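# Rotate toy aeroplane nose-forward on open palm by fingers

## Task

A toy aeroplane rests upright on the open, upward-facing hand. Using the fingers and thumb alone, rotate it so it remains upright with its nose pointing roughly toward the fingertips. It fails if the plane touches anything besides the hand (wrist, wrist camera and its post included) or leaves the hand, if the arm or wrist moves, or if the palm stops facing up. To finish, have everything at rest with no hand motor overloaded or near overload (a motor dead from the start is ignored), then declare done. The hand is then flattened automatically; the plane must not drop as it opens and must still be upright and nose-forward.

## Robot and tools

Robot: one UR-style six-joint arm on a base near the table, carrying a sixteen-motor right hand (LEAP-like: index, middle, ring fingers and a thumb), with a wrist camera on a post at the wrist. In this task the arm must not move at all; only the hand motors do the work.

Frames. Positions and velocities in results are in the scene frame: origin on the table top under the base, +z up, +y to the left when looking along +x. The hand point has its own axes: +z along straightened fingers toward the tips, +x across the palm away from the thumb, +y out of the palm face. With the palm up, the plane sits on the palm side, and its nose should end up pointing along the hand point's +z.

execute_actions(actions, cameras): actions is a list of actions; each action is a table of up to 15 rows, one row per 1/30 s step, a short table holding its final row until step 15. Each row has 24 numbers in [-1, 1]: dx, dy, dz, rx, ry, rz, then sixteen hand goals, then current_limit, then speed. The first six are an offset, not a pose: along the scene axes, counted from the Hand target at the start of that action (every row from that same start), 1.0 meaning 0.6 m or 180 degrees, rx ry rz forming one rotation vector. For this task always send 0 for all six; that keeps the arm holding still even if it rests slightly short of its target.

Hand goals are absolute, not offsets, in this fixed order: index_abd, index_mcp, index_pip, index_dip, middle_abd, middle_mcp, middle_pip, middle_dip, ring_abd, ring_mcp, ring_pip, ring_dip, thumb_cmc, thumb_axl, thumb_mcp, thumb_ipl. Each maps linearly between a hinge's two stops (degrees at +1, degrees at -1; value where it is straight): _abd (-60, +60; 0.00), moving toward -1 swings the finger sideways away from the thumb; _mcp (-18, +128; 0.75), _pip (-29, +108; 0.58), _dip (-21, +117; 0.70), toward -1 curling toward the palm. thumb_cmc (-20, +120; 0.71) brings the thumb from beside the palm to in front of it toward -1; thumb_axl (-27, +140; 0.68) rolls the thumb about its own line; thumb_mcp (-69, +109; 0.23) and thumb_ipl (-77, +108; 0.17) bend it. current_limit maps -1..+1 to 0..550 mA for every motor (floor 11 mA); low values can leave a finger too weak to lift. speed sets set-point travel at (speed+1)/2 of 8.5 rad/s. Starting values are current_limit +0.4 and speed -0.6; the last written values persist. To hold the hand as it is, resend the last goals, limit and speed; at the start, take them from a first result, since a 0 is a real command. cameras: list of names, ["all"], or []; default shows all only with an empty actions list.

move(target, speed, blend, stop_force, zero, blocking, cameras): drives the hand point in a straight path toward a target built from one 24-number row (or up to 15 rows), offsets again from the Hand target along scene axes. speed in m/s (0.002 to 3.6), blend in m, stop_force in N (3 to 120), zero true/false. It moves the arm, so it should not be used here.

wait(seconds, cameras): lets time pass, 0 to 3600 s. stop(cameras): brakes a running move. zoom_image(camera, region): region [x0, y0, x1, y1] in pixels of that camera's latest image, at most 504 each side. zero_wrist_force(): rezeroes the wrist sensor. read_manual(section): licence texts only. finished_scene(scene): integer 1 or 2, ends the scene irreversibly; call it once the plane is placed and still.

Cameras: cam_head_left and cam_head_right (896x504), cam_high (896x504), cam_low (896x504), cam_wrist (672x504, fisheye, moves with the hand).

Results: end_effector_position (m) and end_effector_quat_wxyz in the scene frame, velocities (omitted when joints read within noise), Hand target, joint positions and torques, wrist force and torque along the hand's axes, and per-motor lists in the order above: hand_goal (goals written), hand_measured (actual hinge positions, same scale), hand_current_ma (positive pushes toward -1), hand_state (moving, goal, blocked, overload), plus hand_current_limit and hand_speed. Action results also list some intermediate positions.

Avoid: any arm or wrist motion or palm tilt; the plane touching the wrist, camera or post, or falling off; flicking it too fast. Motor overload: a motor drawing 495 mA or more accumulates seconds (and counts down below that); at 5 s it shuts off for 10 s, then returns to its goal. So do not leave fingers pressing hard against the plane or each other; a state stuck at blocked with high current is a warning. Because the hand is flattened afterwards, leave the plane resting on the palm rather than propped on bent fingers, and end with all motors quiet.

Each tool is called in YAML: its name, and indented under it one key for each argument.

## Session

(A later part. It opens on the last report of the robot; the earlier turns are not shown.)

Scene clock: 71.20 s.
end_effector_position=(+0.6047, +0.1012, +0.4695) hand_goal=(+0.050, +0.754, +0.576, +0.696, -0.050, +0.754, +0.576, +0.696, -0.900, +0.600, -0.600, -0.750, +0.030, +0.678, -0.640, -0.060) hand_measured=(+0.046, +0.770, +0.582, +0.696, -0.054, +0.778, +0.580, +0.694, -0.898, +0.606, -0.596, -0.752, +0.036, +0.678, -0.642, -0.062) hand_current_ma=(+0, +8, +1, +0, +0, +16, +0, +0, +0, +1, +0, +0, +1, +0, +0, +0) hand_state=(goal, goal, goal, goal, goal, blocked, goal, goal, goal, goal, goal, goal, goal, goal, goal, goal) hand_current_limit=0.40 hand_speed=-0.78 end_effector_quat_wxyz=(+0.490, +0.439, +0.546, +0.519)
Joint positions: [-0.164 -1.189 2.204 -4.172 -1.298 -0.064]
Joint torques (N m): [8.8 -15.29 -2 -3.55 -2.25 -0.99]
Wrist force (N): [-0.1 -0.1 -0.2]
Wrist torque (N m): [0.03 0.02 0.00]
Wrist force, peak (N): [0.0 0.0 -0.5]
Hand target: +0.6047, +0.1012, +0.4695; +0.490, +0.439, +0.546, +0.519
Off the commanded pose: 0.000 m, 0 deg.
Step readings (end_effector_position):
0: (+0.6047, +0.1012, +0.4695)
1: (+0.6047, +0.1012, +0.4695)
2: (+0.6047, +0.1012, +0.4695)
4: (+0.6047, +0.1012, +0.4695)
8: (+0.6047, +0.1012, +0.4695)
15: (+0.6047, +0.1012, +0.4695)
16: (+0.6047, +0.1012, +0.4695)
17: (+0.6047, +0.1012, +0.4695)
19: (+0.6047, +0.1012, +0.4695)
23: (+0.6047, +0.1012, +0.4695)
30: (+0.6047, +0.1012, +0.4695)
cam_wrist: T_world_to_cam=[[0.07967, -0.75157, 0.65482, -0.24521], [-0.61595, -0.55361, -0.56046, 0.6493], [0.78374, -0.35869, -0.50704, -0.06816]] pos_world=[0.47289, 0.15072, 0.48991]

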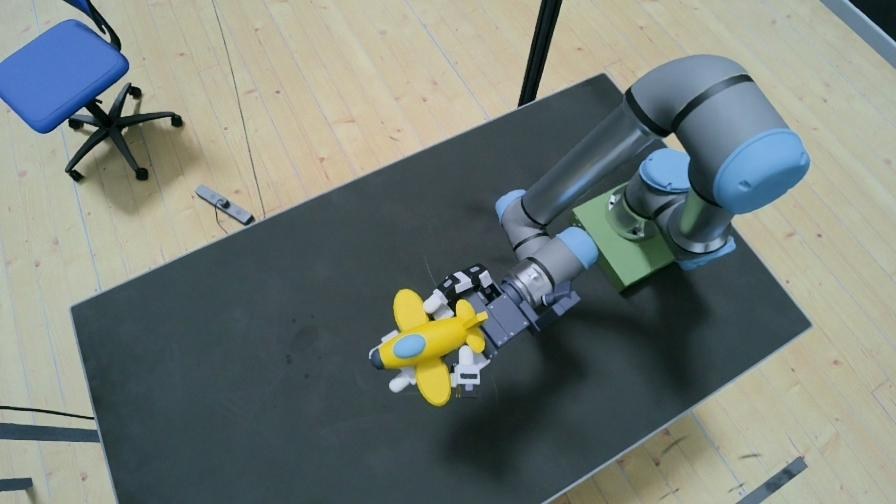

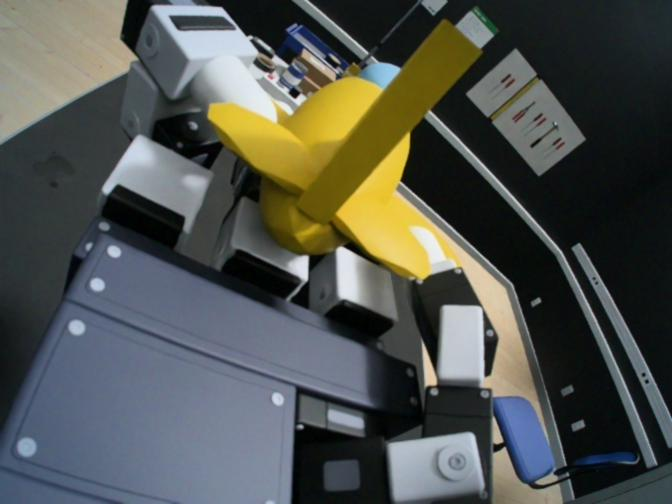

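execute_actions:
  actions:
    - [[0,0,0,0,0,0, 0.05,0.754,0.576,0.696, -0.05,0.754,0.576,0.2, -0.9,0.6,-0.6,-0.75, 0.03,0.677,-0.64,-0.06, 0.4,-0.72]]
    - [[0,0,0,0,0,0, 0.05,0.754,0.576,0.696, -0.05,0.754,0.576,-0.3, -0.9,0.65,-0.5,-0.7, 0.03,0.677,-0.64,-0.06, 0.4,-0.72]]
    - [[0,0,0,0,0,0, 0.05,0.754,0.576,0.696, -0.08,0.754,0.5,-0.6, -0.9,0.7,-0.4,-0.6, 0.03,0.677,-0.64,-0.06, 0.4,-0.75]]
  cameras: ["cam_high", "cam_wrist"]

zoom_image:
  camera: "cam_high"
  region: [350, 250, 550, 440]

Scene clock: 73.40 s.
end_effector_position=(+0.6047, +0.1012, +0.4695) hand_goal=(+0.050, +0.754, +0.576, +0.696, -0.080, +0.754, +0.500, -0.600, -0.900, +0.700, -0.400, -0.600, +0.030, +0.678, -0.640, -0.060) hand_measured=(+0.046, +0.770, +0.582, +0.696, +0.016, +0.796, +0.576, -0.462, -0.934, +0.672, -0.398, -0.602, +0.026, +0.656, -0.626, -0.056) hand_current_ma=(+0, +8, +1, +0, +132, +41, +106, +328, -19, -19, +0, +0, -1, -17, +8, +1) hand_state=(goal, goal, goal, goal, blocked, blocked, blocked, blocked, blocked, blocked, goal, goal, goal, blocked, goal, goal) hand_current_limit=0.40 hand_speed=-0.75 end_effector_quat_wxyz=(+0.490, +0.439, +0.546, +0.519)
Joint positions: [-0.164 -1.189 2.204 -4.172 -1.298 -0.064]
Joint torques (N m): [8.12 -15.16 -2.75 -3.46 -2.26 -1]
Wrist force (N): [0.0 -0.3 -0.1]
Wrist torque (N m): [-0.01 0.01 0.01]
Wrist force, peak (N): [-0.1 -0.2 -0.4]
Hand target: +0.6047, +0.1012, +0.4695; +0.490, +0.439, +0.546, +0.519
Off the commanded pose: 0.000 m, 0 deg.
Step readings (end_effector_position):
0: (+0.6047, +0.1012, +0.4695)
1: (+0.6047, +0.1012, +0.4695)
2: (+0.6047, +0.1012, +0.4695)
4: (+0.6047, +0.1012, +0.4695)
8: (+0.6047, +0.1012, +0.4695)
15: (+0.6047, +0.1012, +0.4695)
16: (+0.6047, +0.1012, +0.4695)
17: (+0.6047, +0.1012, +0.4695)
19: (+0.6047, +0.1012, +0.4695)
23: (+0.6047, +0.1012, +0.4695)
30: (+0.6047, +0.1012, +0.4695)
31: (+0.6047, +0.1012, +0.4695)
32: (+0.6047, +0.1012, +0.4695)
34: (+0.6047, +0.1012, +0.4695)
38: (+0.6047, +0.1012, +0.4695)
45: (+0.6047, +0.1012, +0.4695)
cam_wrist: T_world_to_cam=[[0.07967, -0.75157, 0.65482, -0.24521], [-0.61595, -0.55361, -0.56046, 0.6493], [0.78374, -0.35869, -0.50704, -0.06816]] pos_world=[0.47289, 0.15072, 0.48991]

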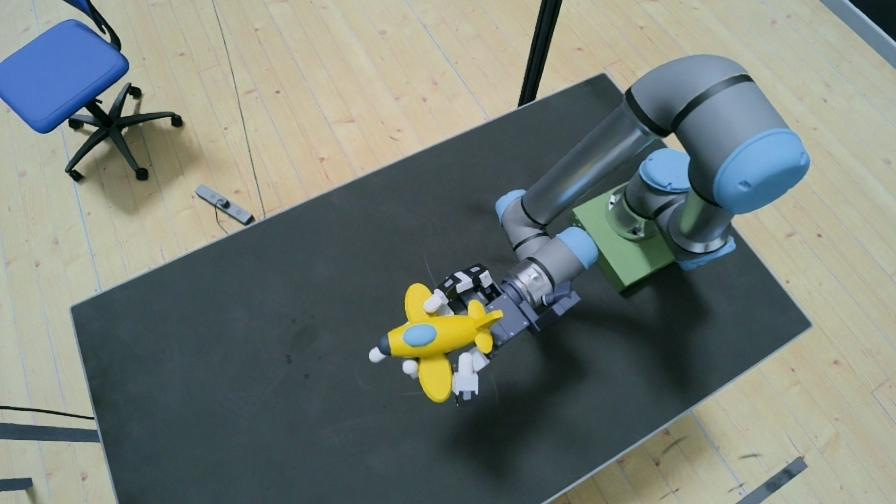

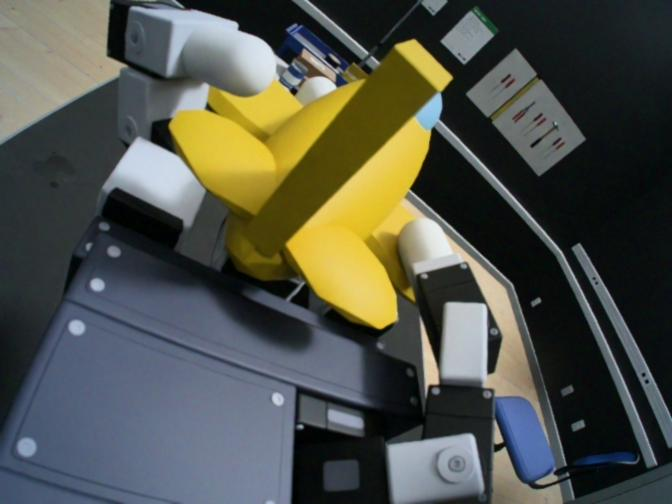

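Scaled by 2.520 from the camera's image (finer frame: 1280x720).

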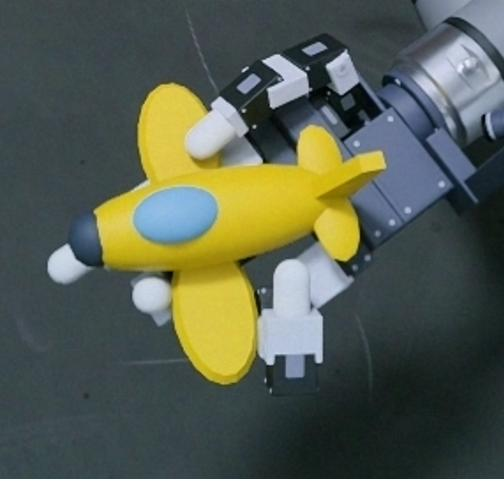

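execute_actions:
  actions:
    - [[0,0,0,0,0,0, 0.05,0.754,0.576,0.696, 0.0,0.754,0.576,-0.42, -0.9,0.754,0.1,-0.1, 0.03,0.677,-0.64,-0.06, 0.4,-0.6]]
    - [[0,0,0,0,0,0, 0.05,0.754,0.576,0.696, 0.0,0.754,0.576,-0.42, -0.9,0.754,0.576,0.5, 0.03,0.677,-0.64,-0.06, 0.4,-0.6]]
    - [[0,0,0,0,0,0, 0.05,0.754,0.576,0.696, -0.03,0.754,0.5,-0.6, -0.9,0.754,0.576,0.7, 0.03,0.677,-0.64,-0.06, 0.4,-0.72]]
    - [[0,0,0,0,0,0, 0.05,0.754,0.576,0.696, -0.1,0.754,0.4,-0.75, -0.9,0.754,0.576,0.7, 0.03,0.677,-0.64,-0.06, 0.4,-0.75]]
  cameras: ["cam_high", "cam_wrist"]

zoom_image:
  camera: "cam_high"
  region: [350, 250, 550, 440]

Scene clock: 76.90 s.
end_effector_position=(+0.6047, +0.1012, +0.4695) hand_goal=(+0.050, +0.754, +0.576, +0.696, -0.100, +0.754, +0.400, -0.750, -0.900, +0.754, +0.576, +0.700, +0.030, +0.678, -0.640, -0.060) hand_measured=(+0.046, +0.770, +0.582, +0.696, -0.110, +0.786, +0.432, -0.722, -0.904, +0.762, +0.576, +0.698, +0.028, +0.666, -0.618, -0.050) hand_current_ma=(+0, +8, +1, +0, -2, +26, +22, +18, +0, +2, +0, +0, +0, -5, +19, +5) hand_state=(goal, goal, goal, goal, goal, blocked, blocked, blocked, goal, goal, goal, goal, goal, goal, blocked, goal) hand_current_limit=0.40 hand_speed=-0.75 end_effector_quat_wxyz=(+0.490, +0.439, +0.546, +0.519)
Joint positions: [-0.164 -1.189 2.204 -4.172 -1.298 -0.064]
Joint torques (N m): [8.46 -14.93 -2.87 -3.45 -2.3 -0.83]
Wrist force (N): [-0.1 -0.3 -0.2]
Wrist torque (N m): [-0.01 0.02 -0.01]
Wrist force, peak (N): [-0.1 0.1 -0.5]
Hand target: +0.6047, +0.1012, +0.4695; +0.490, +0.439, +0.546, +0.519
Off the commanded pose: 0.000 m, 0 deg.
Step readings (end_effector_position):
0: (+0.6047, +0.1012, +0.4695)
1: (+0.6047, +0.1012, +0.4695)
2: (+0.6047, +0.1012, +0.4695)
4: (+0.6047, +0.1012, +0.4695)
8: (+0.6047, +0.1012, +0.4695)
15: (+0.6047, +0.1012, +0.4695)
16: (+0.6047, +0.1012, +0.4695)
17: (+0.6047, +0.1012, +0.4695)
19: (+0.6047, +0.1012, +0.4695)
23: (+0.6047, +0.1012, +0.4695)
30: (+0.6047, +0.1012, +0.4695)
31: (+0.6047, +0.1012, +0.4695)
32: (+0.6047, +0.1012, +0.4695)
34: (+0.6047, +0.1012, +0.4695)
38: (+0.6047, +0.1012, +0.4695)
45: (+0.6047, +0.1012, +0.4695)
46: (+0.6047, +0.1012, +0.4695)
47: (+0.6047, +0.1012, +0.4695)
49: (+0.6047, +0.1012, +0.4695)
53: (+0.6047, +0.1012, +0.4695)
60: (+0.6047, +0.1012, +0.4695)
cam_wrist: T_world_to_cam=[[0.07967, -0.75157, 0.65482, -0.24521], [-0.61595, -0.55361, -0.56046, 0.6493], [0.78374, -0.35869, -0.50704, -0.06816]] pos_world=[0.47289, 0.15072, 0.48991]

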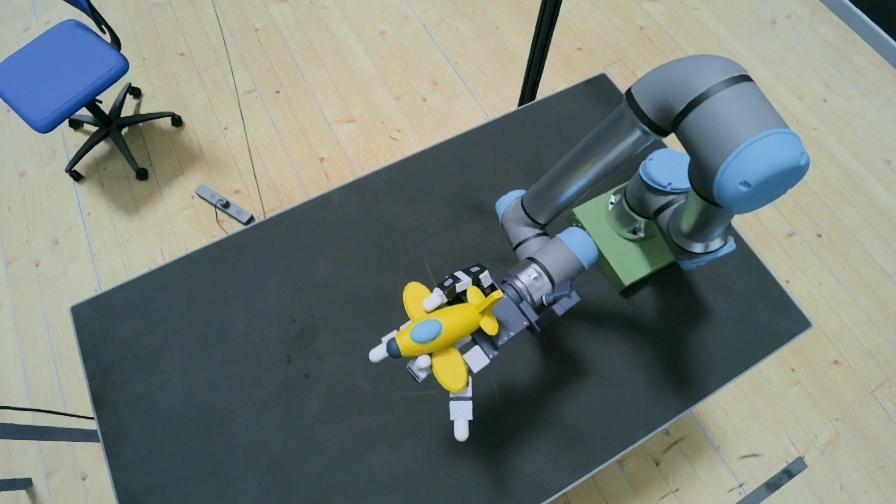

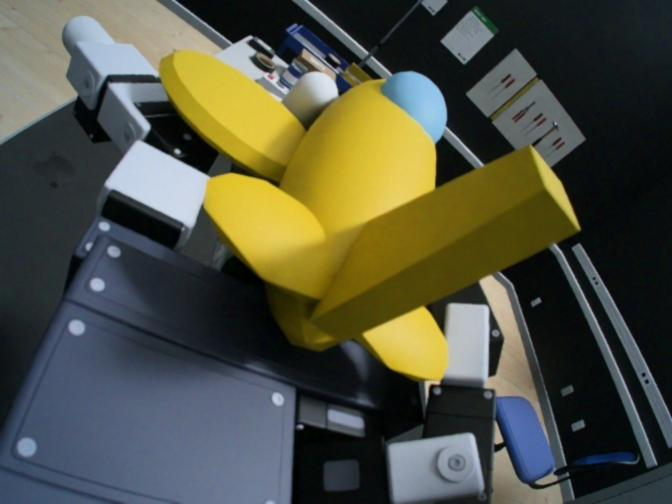

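Scaled by 2.520 from the camera's image (finer frame: 1280x720).

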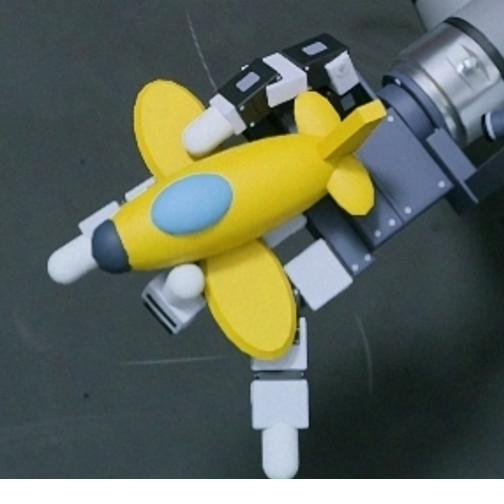

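execute_actions:
  actions:
    - [[0,0,0,0,0,0, 0.05,0.754,0.576,0.696, -0.15,0.754,0.25,-0.8, -0.9,0.754,0.576,0.7, 0.03,0.677,-0.64,-0.06, 0.4,-0.75]]
    - [[0,0,0,0,0,0, 0.05,0.754,0.576,0.696, -0.2,0.754,0.1,-0.85, -0.9,0.754,0.576,0.7, 0.03,0.677,-0.64,-0.06, 0.4,-0.75]]
  cameras: ["cam_high", "cam_wrist"]

zoom_image:
  camera: "cam_high"
  region: [350, 250, 550, 440]

Scene clock: 78.80 s.
end_effector_position=(+0.6047, +0.1012, +0.4695) hand_goal=(+0.050, +0.754, +0.576, +0.696, -0.200, +0.754, +0.100, -0.850, -0.900, +0.754, +0.576, +0.700, +0.030, +0.678, -0.640, -0.060) hand_measured=(+0.046, +0.774, +0.582, +0.696, -0.204, +0.786, +0.154, -0.834, -0.904, +0.762, +0.576, +0.698, +0.040, +0.676, -0.616, -0.050) hand_current_ma=(+0, +10, +1, +0, -1, +26, +57, +6, +0, +2, +0, +0, +2, +0, +21, +5) hand_state=(goal, goal, goal, goal, goal, blocked, blocked, goal, goal, goal, goal, goal, goal, goal, blocked, goal) hand_current_limit=0.40 hand_speed=-0.75 end_effector_quat_wxyz=(+0.490, +0.439, +0.546, +0.519)
Joint positions: [-0.164 -1.189 2.204 -4.172 -1.298 -0.064]
Joint torques (N m): [8.05 -15.43 -3.03 -3.46 -2.21 -0.89]
Wrist force (N): [-0.1 -0.2 -0.4]
Wrist torque (N m): [0.01 0.02 0.00]
Wrist force, peak (N): [0.1 -0.2 -0.5]
Hand target: +0.6047, +0.1012, +0.4695; +0.490, +0.439, +0.546, +0.519
Off the commanded pose: 0.000 m, 0 deg.
Step readings (end_effector_position):
0: (+0.6047, +0.1012, +0.4695)
1: (+0.6047, +0.1012, +0.4695)
2: (+0.6047, +0.1012, +0.4695)
4: (+0.6047, +0.1012, +0.4695)
8: (+0.6047, +0.1012, +0.4695)
15: (+0.6047, +0.1012, +0.4695)
16: (+0.6047, +0.1012, +0.4695)
17: (+0.6047, +0.1012, +0.4695)
19: (+0.6047, +0.1012, +0.4695)
23: (+0.6047, +0.1012, +0.4695)
30: (+0.6047, +0.1012, +0.4695)
cam_wrist: T_world_to_cam=[[0.07967, -0.75157, 0.65482, -0.24521], [-0.61595, -0.55361, -0.56046, 0.6493], [0.78374, -0.35869, -0.50704, -0.06816]] pos_world=[0.47289, 0.15072, 0.48991]

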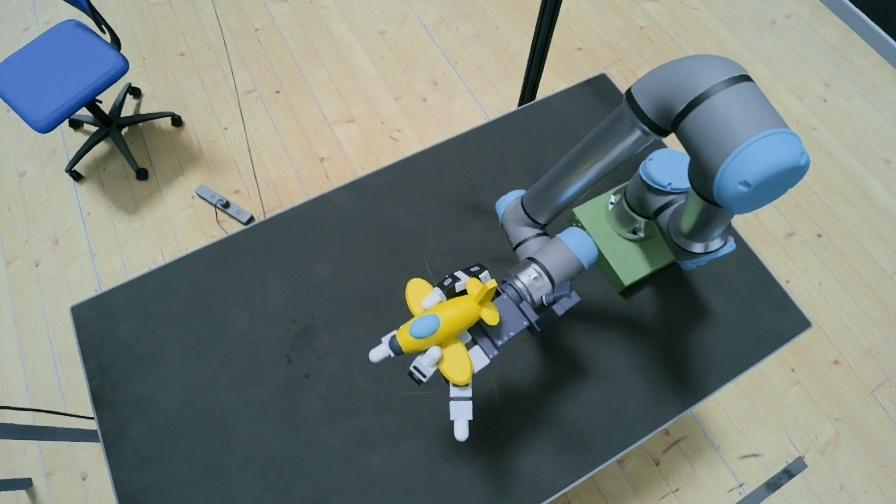

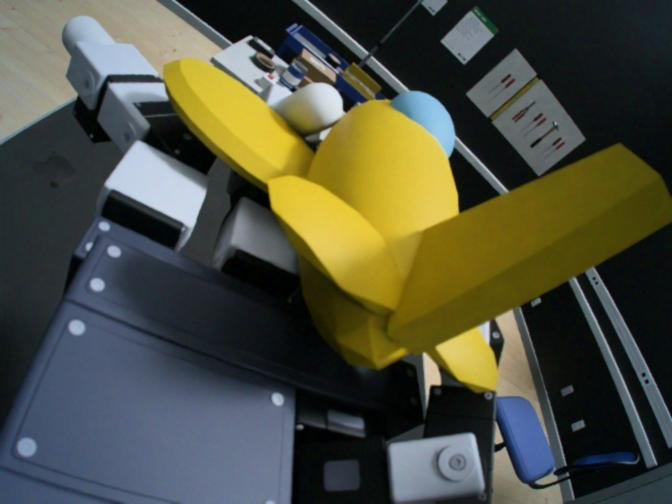

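Scaled by 2.520 from the camera's image (finer frame: 1280x720).

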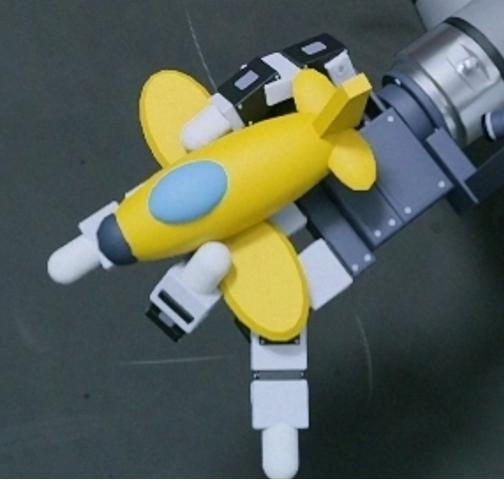

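execute_actions:
  actions:
    - [[0,0,0,0,0,0, 0.05,0.754,0.576,0.696, -0.22,0.754,0.35,-0.5, -0.9,0.754,0.576,0.7, 0.03,0.677,-0.64,-0.06, 0.4,-0.65]]
    - [[0,0,0,0,0,0, 0.03,0.754,0.576,0.696, -0.1,0.754,0.577,0.1, -0.6,0.754,0.576,0.696, 0.03,0.677,-0.64,-0.06, 0.4,-0.65]]
    - [[0,0,0,0,0,0, 0.0,0.754,0.576,0.696, 0.0,0.754,0.576,0.696, -0.2,0.754,0.576,0.6, 0.03,0.677,-0.64,-0.06, 0.4,-0.65]]
    - [[0,0,0,0,0,0, 0.0,0.754,0.576,0.696, 0.0,0.754,0.576,0.696, -0.17,0.754,0.576,-0.1, 0.03,0.677,-0.64,-0.06, 0.4,-0.65]]
  cameras: ["cam_high", "cam_wrist"]

zoom_image:
  camera: "cam_high"
  region: [350, 250, 550, 440]

Scene clock: 82.00 s.
end_effector_position=(+0.6047, +0.1012, +0.4695) hand_goal=(+0.000, +0.754, +0.576, +0.696, +0.000, +0.754, +0.576, +0.696, -0.170, +0.754, +0.576, -0.100, +0.030, +0.678, -0.640, -0.060) hand_measured=(+0.004, +0.774, +0.582, +0.696, -0.004, +0.776, +0.578, +0.694, -0.174, +0.762, +0.576, -0.098, +0.030, +0.668, -0.622, -0.050) hand_current_ma=(+0, +10, +1, +0, +0, +12, +0, +0, +0, +2, +0, +0, +0, -4, +13, +5) hand_state=(goal, goal, goal, goal, goal, blocked, goal, goal, goal, goal, goal, goal, goal, goal, goal, goal) hand_current_limit=0.40 hand_speed=-0.65 end_effector_quat_wxyz=(+0.490, +0.439, +0.546, +0.519)
Joint positions: [-0.164 -1.189 2.204 -4.172 -1.298 -0.064]
Joint torques (N m): [7.98 -15.65 -3.05 -3.45 -2.24 -0.83]
Wrist force (N): [0.1 -0.3 0.0]
Wrist torque (N m): [-0.02 -0.01 0.02]
Wrist force, peak (N): [0.3 -0.4 -0.3]
Hand target: +0.6047, +0.1012, +0.4695; +0.490, +0.439, +0.546, +0.519
Off the commanded pose: 0.000 m, 0 deg.
Step readings (end_effector_position):
0: (+0.6047, +0.1012, +0.4695)
1: (+0.6047, +0.1012, +0.4695)
2: (+0.6047, +0.1012, +0.4695)
4: (+0.6047, +0.1012, +0.4695)
8: (+0.6047, +0.1012, +0.4695)
15: (+0.6047, +0.1012, +0.4695)
16: (+0.6047, +0.1012, +0.4695)
17: (+0.6047, +0.1012, +0.4695)
19: (+0.6047, +0.1012, +0.4695)
23: (+0.6047, +0.1012, +0.4695)
30: (+0.6047, +0.1012, +0.4695)
31: (+0.6047, +0.1012, +0.4695)
32: (+0.6047, +0.1012, +0.4695)
34: (+0.6047, +0.1012, +0.4695)
38: (+0.6047, +0.1012, +0.4695)
45: (+0.6047, +0.1012, +0.4695)
46: (+0.6047, +0.1012, +0.4695)
47: (+0.6047, +0.1012, +0.4695)
49: (+0.6047, +0.1012, +0.4695)
53: (+0.6047, +0.1012, +0.4695)
60: (+0.6047, +0.1012, +0.4695)
cam_wrist: T_world_to_cam=[[0.07967, -0.75157, 0.65482, -0.24521], [-0.61595, -0.55361, -0.56046, 0.6493], [0.78374, -0.35869, -0.50704, -0.06816]] pos_world=[0.47289, 0.15072, 0.48991]

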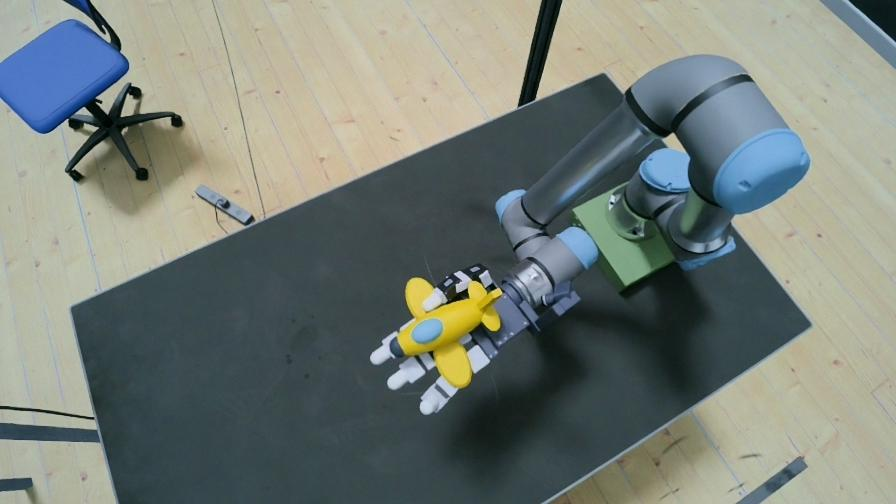

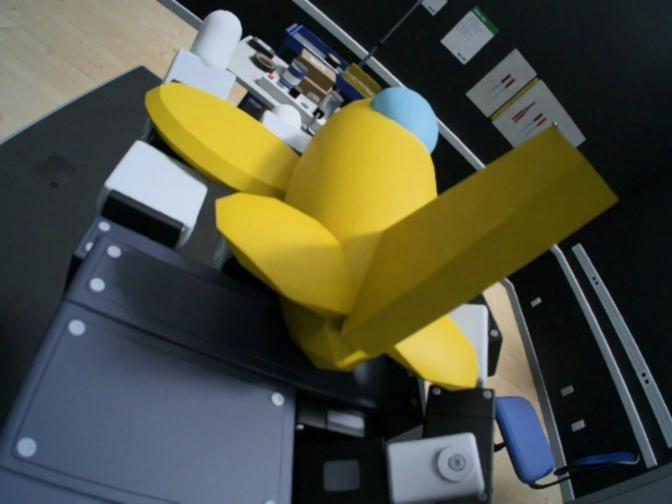

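Scaled by 2.520 from the camera's image (finer frame: 1280x720).

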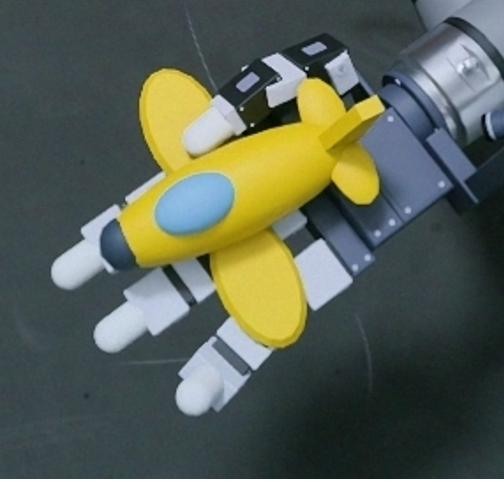

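execute_actions:
  actions:
    - [[0,0,0,0,0,0, 0.0,0.754,0.576,0.696, 0.0,0.754,0.576,0.696, -0.17,0.754,0.576,-0.6, 0.03,0.677,-0.64,-0.06, 0.4,-0.68]]
    - [[0,0,0,0,0,0, 0.0,0.754,0.576,0.696, 0.0,0.754,0.576,0.696, -0.17,0.754,0.4,-0.85, 0.03,0.677,-0.64,-0.06, 0.4,-0.75]]
    - [[0,0,0,0,0,0, 0.0,0.754,0.576,0.696, 0.0,0.754,0.576,0.696, -0.17,0.754,0.25,-0.85, 0.03,0.677,-0.64,-0.06, 0.4,-0.75]]
  cameras: ["cam_high", "cam_wrist"]

zoom_image:
  camera: "cam_high"
  region: [350, 250, 550, 440]

Scene clock: 84.30 s.
end_effector_position=(+0.6047, +0.1012, +0.4695) hand_goal=(+0.000, +0.754, +0.576, +0.696, +0.000, +0.754, +0.576, +0.696, -0.170, +0.754, +0.250, -0.850, +0.030, +0.678, -0.640, -0.060) hand_measured=(+0.004, +0.774, +0.582, +0.696, -0.004, +0.776, +0.578, +0.694, -0.174, +0.766, +0.258, -0.848, +0.030, +0.668, -0.622, -0.050) hand_current_ma=(+0, +10, +1, +0, +0, +12, +0, +0, +0, +4, +2, +0, +0, -4, +12, +5) hand_state=(goal, goal, goal, goal, goal, blocked, goal, goal, goal, goal, goal, goal, goal, goal, goal, goal) hand_current_limit=0.40 hand_speed=-0.75 end_effector_quat_wxyz=(+0.490, +0.439, +0.546, +0.519)
Joint positions: [-0.164 -1.189 2.204 -4.172 -1.298 -0.064]
Joint torques (N m): [8.09 -15.09 -3.56 -3.33 -2.18 -0.74]
Wrist force (N): [-0.1 -0.1 -0.3]
Wrist torque (N m): [0.02 0.03 0.01]
Wrist force, peak (N): [-0.1 -0.1 -0.5]
Hand target: +0.6047, +0.1012, +0.4695; +0.490, +0.439, +0.546, +0.519
Off the commanded pose: 0.000 m, 0 deg.
Step readings (end_effector_position):
0: (+0.6047, +0.1012, +0.4695)
1: (+0.6047, +0.1012, +0.4695)
2: (+0.6047, +0.1012, +0.4695)
4: (+0.6047, +0.1012, +0.4695)
8: (+0.6047, +0.1012, +0.4695)
15: (+0.6047, +0.1012, +0.4695)
16: (+0.6047, +0.1012, +0.4695)
17: (+0.6047, +0.1012, +0.4695)
19: (+0.6047, +0.1012, +0.4695)
23: (+0.6047, +0.1012, +0.4695)
30: (+0.6047, +0.1012, +0.4695)
31: (+0.6047, +0.1012, +0.4695)
32: (+0.6047, +0.1012, +0.4695)
34: (+0.6047, +0.1012, +0.4695)
38: (+0.6047, +0.1012, +0.4695)
45: (+0.6047, +0.1012, +0.4695)
cam_wrist: T_world_to_cam=[[0.07967, -0.75157, 0.65482, -0.24521], [-0.61595, -0.55361, -0.56046, 0.6493], [0.78374, -0.35869, -0.50704, -0.06816]] pos_world=[0.47289, 0.15072, 0.48991]

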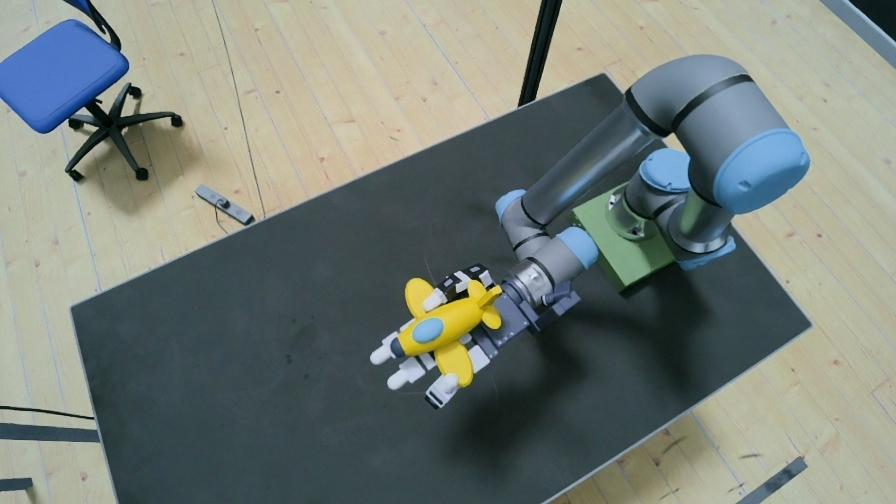

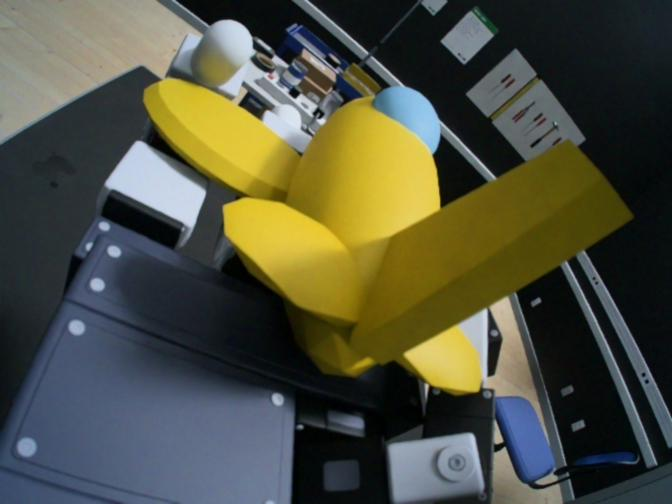

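Scaled by 2.520 from the camera's image (finer frame: 1280x720).

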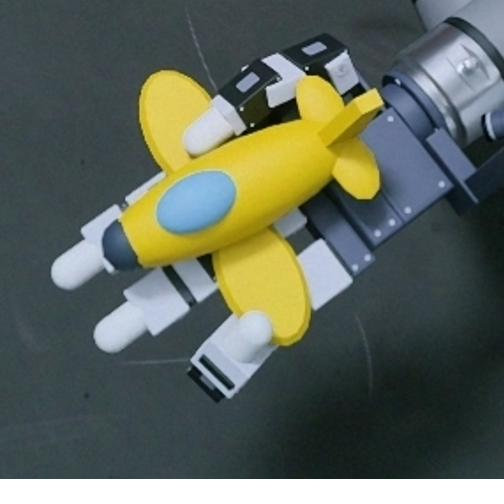

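execute_actions:
  actions:
    - [[0,0,0,0,0,0, 0.0,0.754,0.576,0.696, 0.0,0.754,0.576,0.696, -0.15,0.754,0.08,-0.88, 0.03,0.677,-0.64,-0.06, 0.4,-0.75]]
    - [[0,0,0,0,0,0, 0.0,0.754,0.576,0.696, 0.0,0.754,0.576,0.696, -0.15,0.754,-0.08,-0.88, 0.03,0.677,-0.64,-0.06, 0.4,-0.75]]
  cameras: ["cam_high", "cam_wrist"]

zoom_image:
  camera: "cam_high"
  region: [350, 250, 550, 440]

Scene clock: 85.93 s.
end_effector_position=(+0.6047, +0.1012, +0.4695) hand_goal=(+0.000, +0.754, +0.576, +0.696, +0.000, +0.754, +0.576, +0.696, -0.150, +0.754, -0.080, -0.880, +0.030, +0.678, -0.640, -0.060) hand_measured=(+0.004, +0.774, +0.582, +0.696, -0.004, +0.776, +0.578, +0.694, -0.154, +0.770, -0.070, -0.878, +0.030, +0.664, -0.622, -0.050) hand_current_ma=(+0, +10, +1, +0, +0, +12, +0, +0, +0, +7, +3, +0, +0, -6, +12, +5) hand_state=(goal, goal, goal, goal, goal, blocked, goal, goal, goal, goal, goal, goal, goal, goal, goal, goal) hand_current_limit=0.40 hand_speed=-0.75 end_effector_quat_wxyz=(+0.490, +0.439, +0.546, +0.519)
Joint positions: [-0.164 -1.189 2.204 -4.172 -1.298 -0.064]
Joint torques (N m): [7.86 -15.44 -2.9 -3.26 -2.34 -0.72]
Wrist force (N): [0.0 -0.2 -0.2]
Wrist torque (N m): [0.00 0.01 0.02]
Wrist force, peak (N): [-0.3 -0.2 -0.5]
Hand target: +0.6047, +0.1012, +0.4695; +0.490, +0.439, +0.546, +0.519
Off the commanded pose: 0.000 m, 0 deg.
Step readings (end_effector_position):
0: (+0.6047, +0.1012, +0.4695)
1: (+0.6047, +0.1012, +0.4695)
2: (+0.6047, +0.1012, +0.4695)
4: (+0.6047, +0.1012, +0.4695)
8: (+0.6047, +0.1012, +0.4695)
15: (+0.6047, +0.1012, +0.4695)
16: (+0.6047, +0.1012, +0.4695)
17: (+0.6047, +0.1012, +0.4695)
19: (+0.6047, +0.1012, +0.4695)
23: (+0.6047, +0.1012, +0.4695)
30: (+0.6047, +0.1012, +0.4695)
cam_wrist: T_world_to_cam=[[0.07967, -0.75157, 0.65482, -0.24521], [-0.61595, -0.55361, -0.56046, 0.6493], [0.78374, -0.35869, -0.50704, -0.06816]] pos_world=[0.47289, 0.15072, 0.48991]

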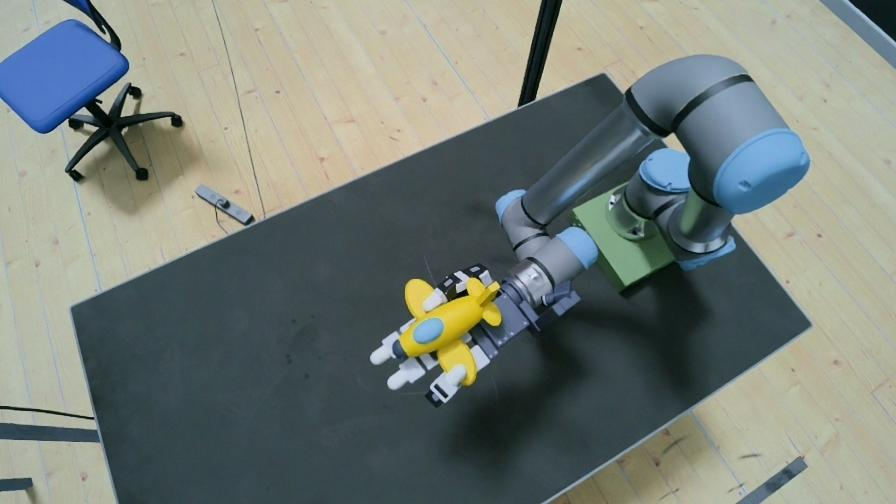

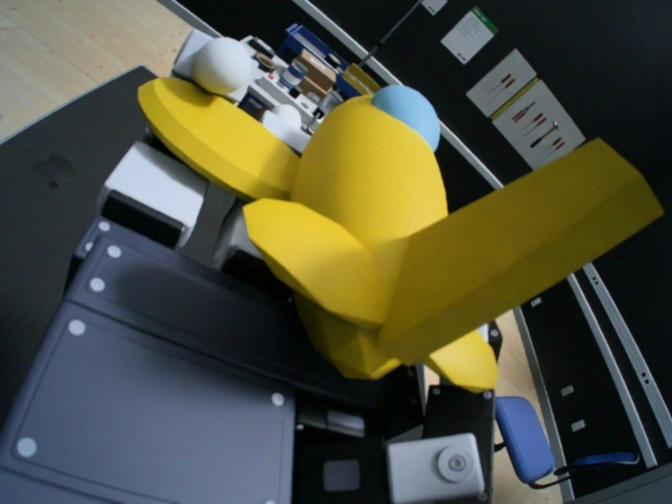

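Scaled by 2.520 from the camera's image (finer frame: 1280x720).

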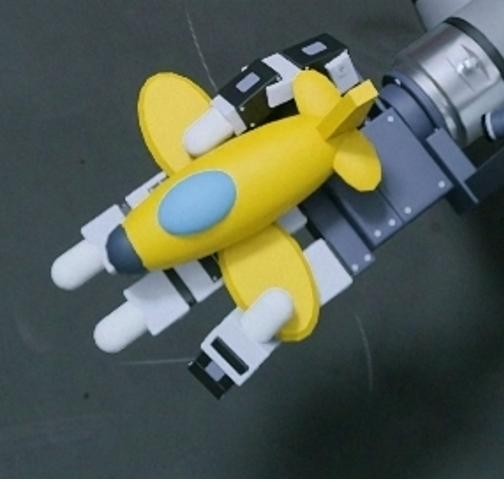

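execute_actions:
  actions:
    - [[0,0,0,0,0,0, 0.0,0.754,0.576,0.696, 0.0,0.754,0.576,0.696, -0.22,0.754,0.3,-0.65, 0.03,0.677,-0.45,-0.38, 0.4,-0.68]]
    - [[0,0,0,0,0,0, 0.0,0.754,0.576,0.696, 0.0,0.754,0.576,0.696, -0.2,0.754,0.576,0.0, 0.03,0.677,-0.1,-0.88, 0.4,-0.6]]
    - [[0,0,0,0,0,0, 0.0,0.754,0.576,0.696, 0.0,0.754,0.576,0.696, 0.0,0.754,0.576,0.696, 0.03,0.677,0.162,-0.35, 0.4,-0.6]]
    - [[0,0,0,0,0,0, 0.0,0.754,0.576,0.696, 0.0,0.754,0.576,0.696, 0.0,0.754,0.576,0.696, -0.104,0.54,0.162,0.106, 0.4,-0.6]]
  cameras: ["cam_high", "cam_wrist", "cam_low"]

zoom_image:
  camera: "cam_high"
  region: [350, 250, 550, 440]

zoom_image:
  camera: "cam_low"
  region: [270, 0, 510, 140]

Scene clock: 89.27 s.
end_effector_position=(+0.6047, +0.1012, +0.4695) hand_goal=(+0.000, +0.754, +0.576, +0.696, +0.000, +0.754, +0.576, +0.696, +0.000, +0.754, +0.576, +0.696, -0.104, +0.540, +0.162, +0.106) hand_measured=(+0.004, +0.774, +0.582, +0.696, -0.004, +0.776, +0.578, +0.694, -0.004, +0.770, +0.576, +0.694, -0.094, +0.544, +0.160, +0.104) hand_current_ma=(+0, +10, +1, +0, +0, +12, +0, +0, +0, +7, +0, +0, +3, +0, +0, +0) hand_state=(goal, goal, goal, goal, goal, blocked, goal, goal, goal, goal, goal, goal, goal, goal, goal, goal) hand_current_limit=0.40 hand_speed=-0.60 end_effector_quat_wxyz=(+0.490, +0.439, +0.546, +0.519)
Joint positions: [-0.164 -1.189 2.204 -4.172 -1.298 -0.064]
Joint torques (N m): [8.18 -14.94 -3.08 -3.19 -2.16 -0.7]
Wrist force (N): [-0.3 -0.2 -0.3]
Wrist torque (N m): [-0.01 0.04 0.01]
Wrist force, peak (N): [0.0 -0.4 -0.5]
Hand target: +0.6047, +0.1012, +0.4695; +0.490, +0.439, +0.546, +0.519
Off the commanded pose: 0.000 m, 0 deg.
Step readings (end_effector_position):
0: (+0.6047, +0.1012, +0.4695)
1: (+0.6047, +0.1012, +0.4695)
2: (+0.6047, +0.1012, +0.4695)
4: (+0.6047, +0.1012, +0.4695)
8: (+0.6047, +0.1012, +0.4695)
15: (+0.6047, +0.1012, +0.4695)
16: (+0.6047, +0.1012, +0.4695)
17: (+0.6047, +0.1012, +0.4695)
19: (+0.6047, +0.1012, +0.4695)
23: (+0.6047, +0.1012, +0.4695)
30: (+0.6047, +0.1012, +0.4695)
31: (+0.6047, +0.1012, +0.4695)
32: (+0.6047, +0.1012, +0.4695)
34: (+0.6047, +0.1012, +0.4695)
38: (+0.6047, +0.1012, +0.4695)
45: (+0.6047, +0.1012, +0.4695)
46: (+0.6047, +0.1012, +0.4695)
47: (+0.6047, +0.1012, +0.4695)
49: (+0.6047, +0.1012, +0.4695)
53: (+0.6047, +0.1012, +0.4695)
60: (+0.6047, +0.1012, +0.4695)
cam_wrist: T_world_to_cam=[[0.07967, -0.75157, 0.65482, -0.24521], [-0.61595, -0.55361, -0.56046, 0.6493], [0.78374, -0.35869, -0.50704, -0.06816]] pos_world=[0.47289, 0.15072, 0.48991]
Images, in order (width x height): cam_high 896x504, cam_low 896x504, cam_wrist 672x504.

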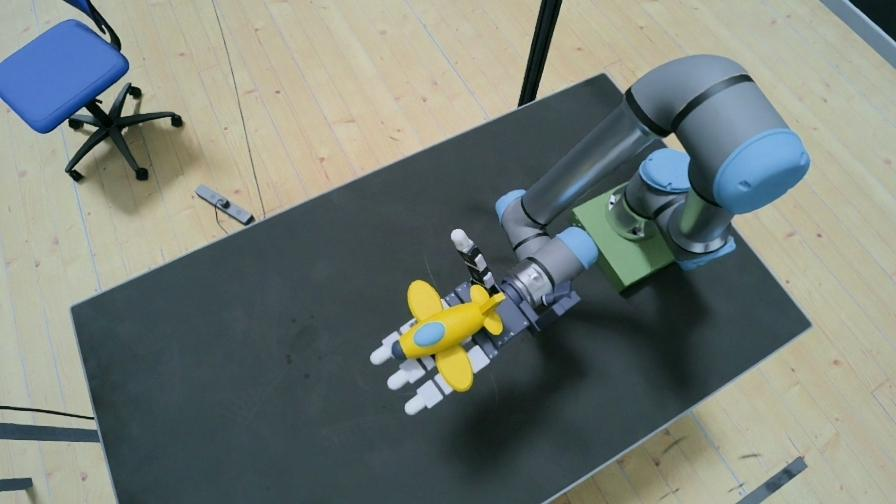

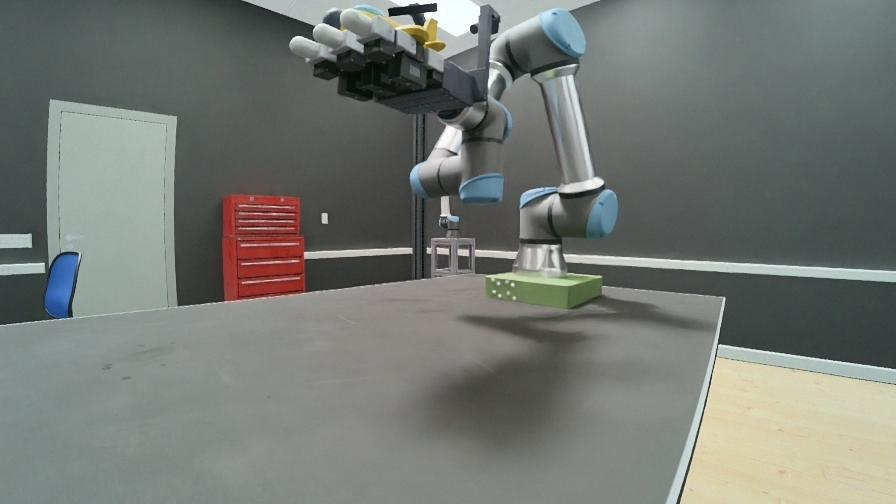

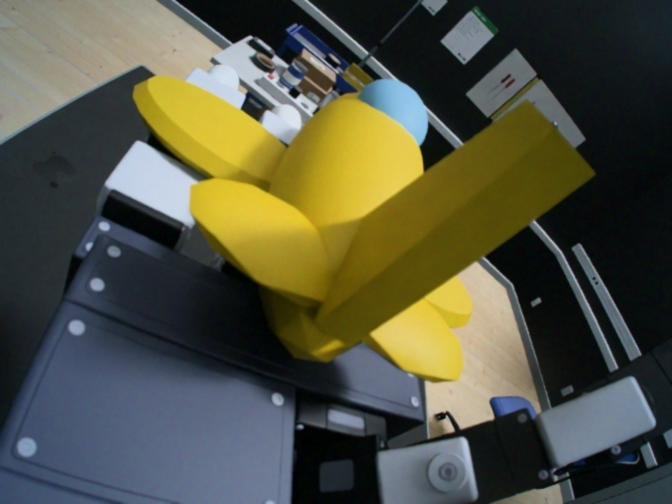

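Scaled by 2.520 from the camera's image (finer frame: 1280x720).

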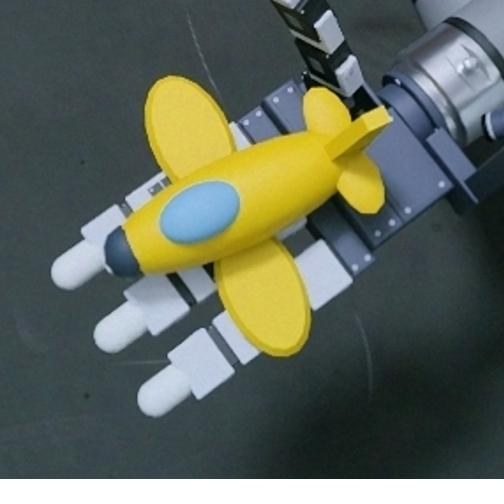

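Scaled by 2.100 from the camera's image (finer frame: 1280x720).

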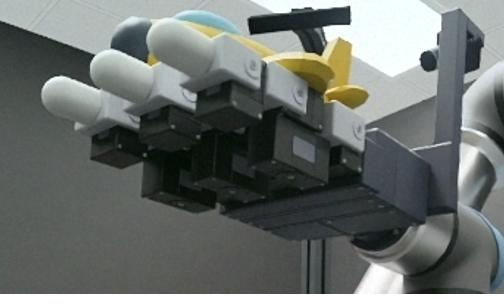

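execute_actions:
  actions:
    - [[0,0,0,0,0,0, 0.0,0.754,0.576,0.696, 0.0,0.754,0.576,0.696, -0.2,0.754,0.576,-0.2, -0.104,0.54,0.162,0.106, 0.4,-0.6]]
    - [[0,0,0,0,0,0, 0.0,0.754,0.576,0.696, 0.0,0.754,0.576,0.696, -0.2,0.754,0.45,-0.88, -0.104,0.54,0.162,0.106, 0.4,-0.65]]
    - [[0,0,0,0,0,0, 0.0,0.754,0.576,0.696, 0.0,0.754,0.576,0.696, -0.2,0.754,0.2,-0.9, -0.104,0.54,0.162,0.106, 0.4,-0.74]]
    - [[0,0,0,0,0,0, 0.0,0.754,0.576,0.696, 0.0,0.754,0.576,0.696, -0.22,0.754,-0.05,-0.9, -0.104,0.54,0.162,0.106, 0.4,-0.75]]
  cameras: ["cam_high", "cam_wrist"]

zoom_image:
  camera: "cam_high"
  region: [350, 250, 550, 440]

Scene clock: 93.00 s.
end_effector_position=(+0.6047, +0.1012, +0.4695) hand_goal=(+0.000, +0.754, +0.576, +0.696, +0.000, +0.754, +0.576, +0.696, -0.220, +0.754, -0.050, -0.900, -0.104, +0.540, +0.162, +0.106) hand_measured=(+0.004, +0.774, +0.582, +0.696, -0.004, +0.776, +0.578, +0.694, -0.218, +0.770, -0.044, -0.898, -0.094, +0.544, +0.160, +0.104) hand_current_ma=(+0, +10, +1, +0, +0, +12, +0, +0, +0, +7, +1, +0, +3, +0, +0, +0) hand_state=(goal, goal, goal, goal, goal, blocked, goal, goal, goal, goal, goal, goal, goal, goal, goal, goal) hand_current_limit=0.40 hand_speed=-0.75 end_effector_quat_wxyz=(+0.490, +0.439, +0.546, +0.519)
Joint positions: [-0.164 -1.189 2.204 -4.172 -1.298 -0.064]
Joint torques (N m): [8.09 -15 -3.02 -3.16 -2.28 -0.51]
Wrist force (N): [-0.1 -0.2 -0.3]
Wrist torque (N m): [-0.01 0.02 0.01]
Wrist force, peak (N): [-0.1 -0.3 -0.5]
Hand target: +0.6047, +0.1012, +0.4695; +0.490, +0.439, +0.546, +0.519
Off the commanded pose: 0.000 m, 0 deg.
Step readings (end_effector_position):
0: (+0.6047, +0.1012, +0.4695)
1: (+0.6047, +0.1012, +0.4695)
2: (+0.6047, +0.1012, +0.4695)
4: (+0.6047, +0.1012, +0.4695)
8: (+0.6047, +0.1012, +0.4695)
15: (+0.6047, +0.1012, +0.4695)
16: (+0.6047, +0.1012, +0.4695)
17: (+0.6047, +0.1012, +0.4695)
19: (+0.6047, +0.1012, +0.4695)
23: (+0.6047, +0.1012, +0.4695)
30: (+0.6047, +0.1012, +0.4695)
31: (+0.6047, +0.1012, +0.4695)
32: (+0.6047, +0.1012, +0.4695)
34: (+0.6047, +0.1012, +0.4695)
38: (+0.6047, +0.1012, +0.4695)
45: (+0.6047, +0.1012, +0.4695)
46: (+0.6047, +0.1012, +0.4695)
47: (+0.6047, +0.1012, +0.4695)
49: (+0.6047, +0.1012, +0.4695)
53: (+0.6047, +0.1012, +0.4695)
60: (+0.6047, +0.1012, +0.4695)
cam_wrist: T_world_to_cam=[[0.07967, -0.75157, 0.65482, -0.24521], [-0.61595, -0.55361, -0.56046, 0.6493], [0.78374, -0.35869, -0.50704, -0.06816]] pos_world=[0.47289, 0.15072, 0.48991]

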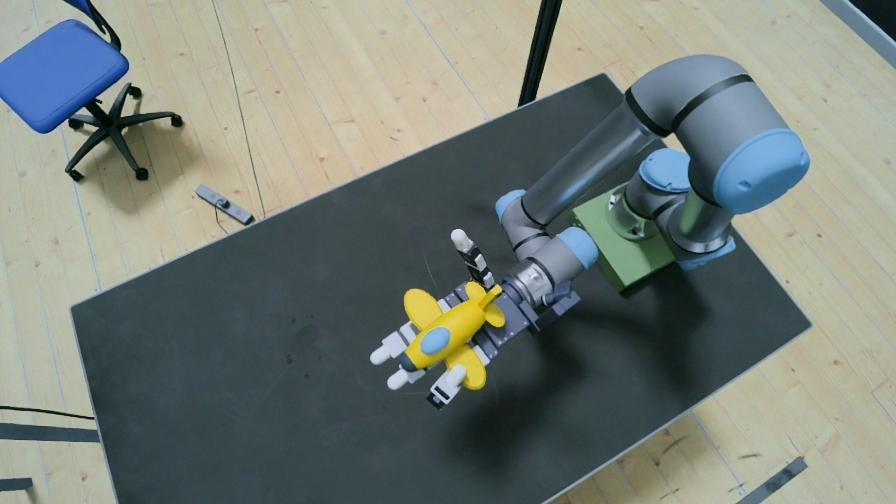

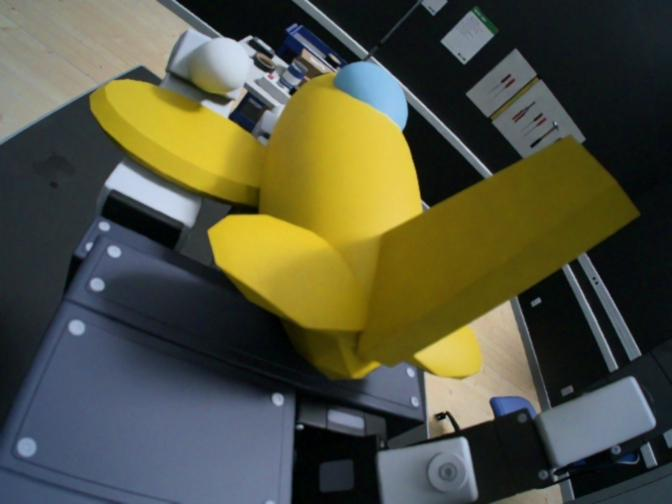

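Scaled by 2.520 from the camera's image (finer frame: 1280x720).

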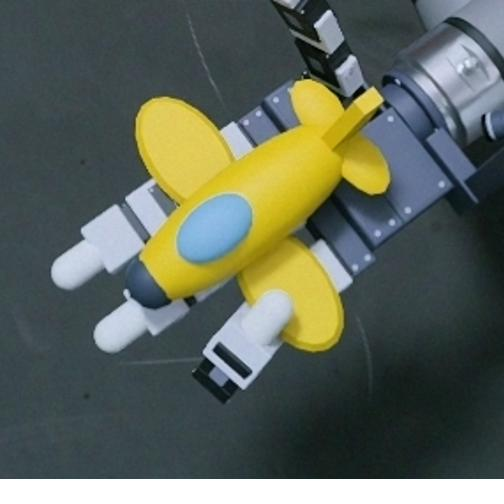

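execute_actions:
  actions:
    - [[0,0,0,0,0,0, 0.0,0.754,0.576,0.696, 0.0,0.754,0.576,0.696, -0.25,0.754,0.3,-0.65, -0.104,0.54,0.162,0.106, 0.4,-0.65]]
    - [[0,0,0,0,0,0, 0.0,0.754,0.576,0.696, 0.0,0.754,0.576,0.696, -0.2,0.754,0.576,-0.05, -0.104,0.54,0.162,0.106, 0.4,-0.6]]
    - [[0,0,0,0,0,0, 0.0,0.754,0.576,0.696, 0.0,0.754,0.576,0.696, 0.0,0.754,0.576,0.696, -0.104,0.54,0.162,0.106, 0.4,-0.6]]
  cameras: ["cam_high", "cam_low"]

zoom_image:
  camera: "cam_high"
  region: [350, 250, 550, 440]

zoom_image:
  camera: "cam_low"
  region: [270, 0, 510, 140]

Scene clock: 95.20 s.
end_effector_position=(+0.6047, +0.1012, +0.4695) hand_goal=(+0.000, +0.754, +0.576, +0.696, +0.000, +0.754, +0.576, +0.696, +0.000, +0.754, +0.576, +0.696, -0.104, +0.540, +0.162, +0.106) hand_measured=(+0.004, +0.774, +0.582, +0.696, -0.004, +0.776, +0.578, +0.694, -0.004, +0.770, +0.576, +0.694, -0.094, +0.544, +0.160, +0.104) hand_current_ma=(+0, +10, +1, +0, +0, +12, +0, +0, +0, +7, +0, +0, +3, +0, +0, +0) hand_state=(goal, goal, goal, goal, goal, blocked, goal, goal, goal, goal, goal, goal, goal, goal, goal, goal) hand_current_limit=0.40 hand_speed=-0.60 end_effector_quat_wxyz=(+0.490, +0.439, +0.546, +0.519)
Joint positions: [-0.164 -1.189 2.204 -4.172 -1.298 -0.064]
Joint torques (N m): [7.45 -14.98 -2.93 -3.16 -2.26 -0.42]
Wrist force (N): [0.0 -0.3 -0.2]
Wrist torque (N m): [-0.02 0.01 0.02]
Wrist force, peak (N): [0.0 -0.2 -0.5]
Hand target: +0.6047, +0.1012, +0.4695; +0.490, +0.439, +0.546, +0.519
Off the commanded pose: 0.000 m, 0 deg.
Step readings (end_effector_position):
0: (+0.6047, +0.1012, +0.4695)
1: (+0.6047, +0.1012, +0.4695)
2: (+0.6047, +0.1012, +0.4695)
4: (+0.6047, +0.1012, +0.4695)
8: (+0.6047, +0.1012, +0.4695)
15: (+0.6047, +0.1012, +0.4695)
16: (+0.6047, +0.1012, +0.4695)
17: (+0.6047, +0.1012, +0.4695)
19: (+0.6047, +0.1012, +0.4695)
23: (+0.6047, +0.1012, +0.4695)
30: (+0.6047, +0.1012, +0.4695)
31: (+0.6047, +0.1012, +0.4695)
32: (+0.6047, +0.1012, +0.4695)
34: (+0.6047, +0.1012, +0.4695)
38: (+0.6047, +0.1012, +0.4695)
45: (+0.6047, +0.1012, +0.4695)

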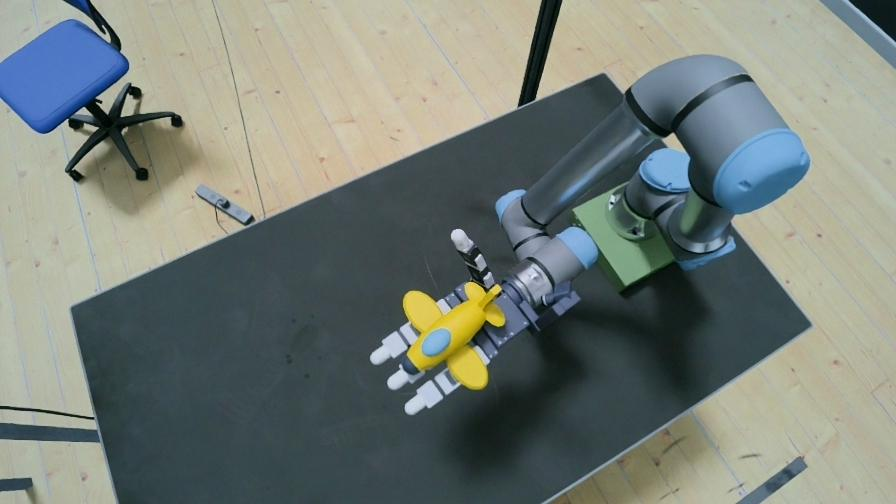

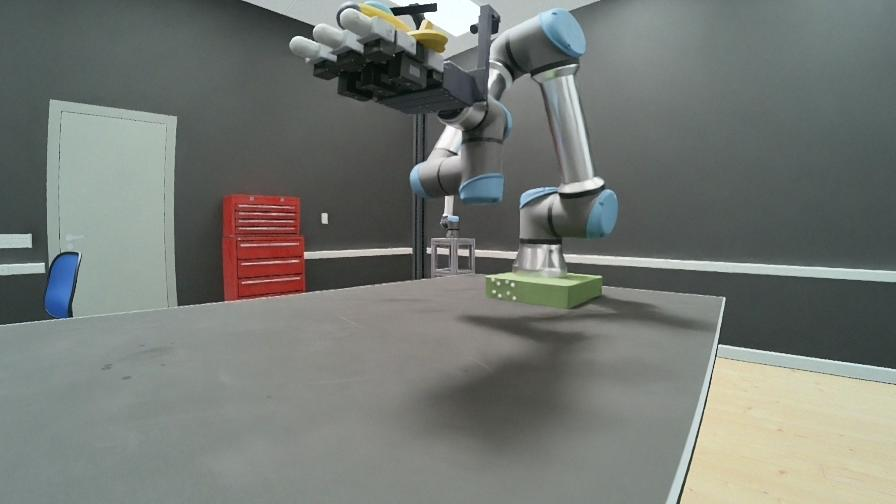

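Scaled by 2.520 from the camera's image (finer frame: 1280x720).

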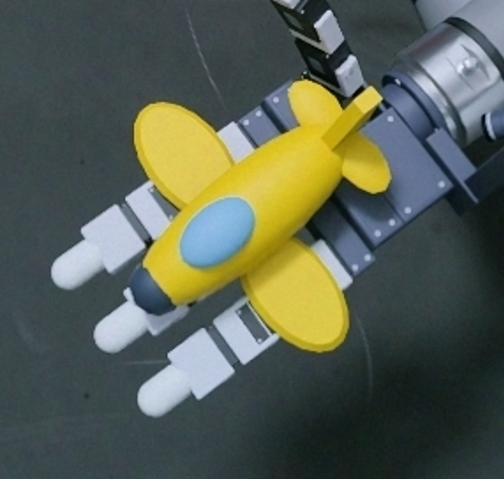

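Scaled by 2.100 from the camera's image (finer frame: 1280x720).

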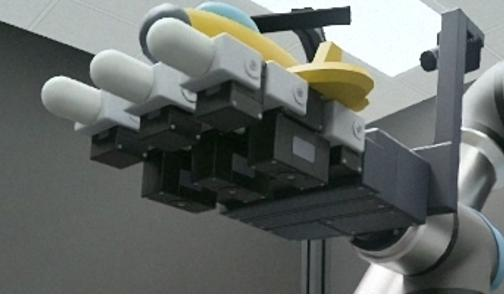

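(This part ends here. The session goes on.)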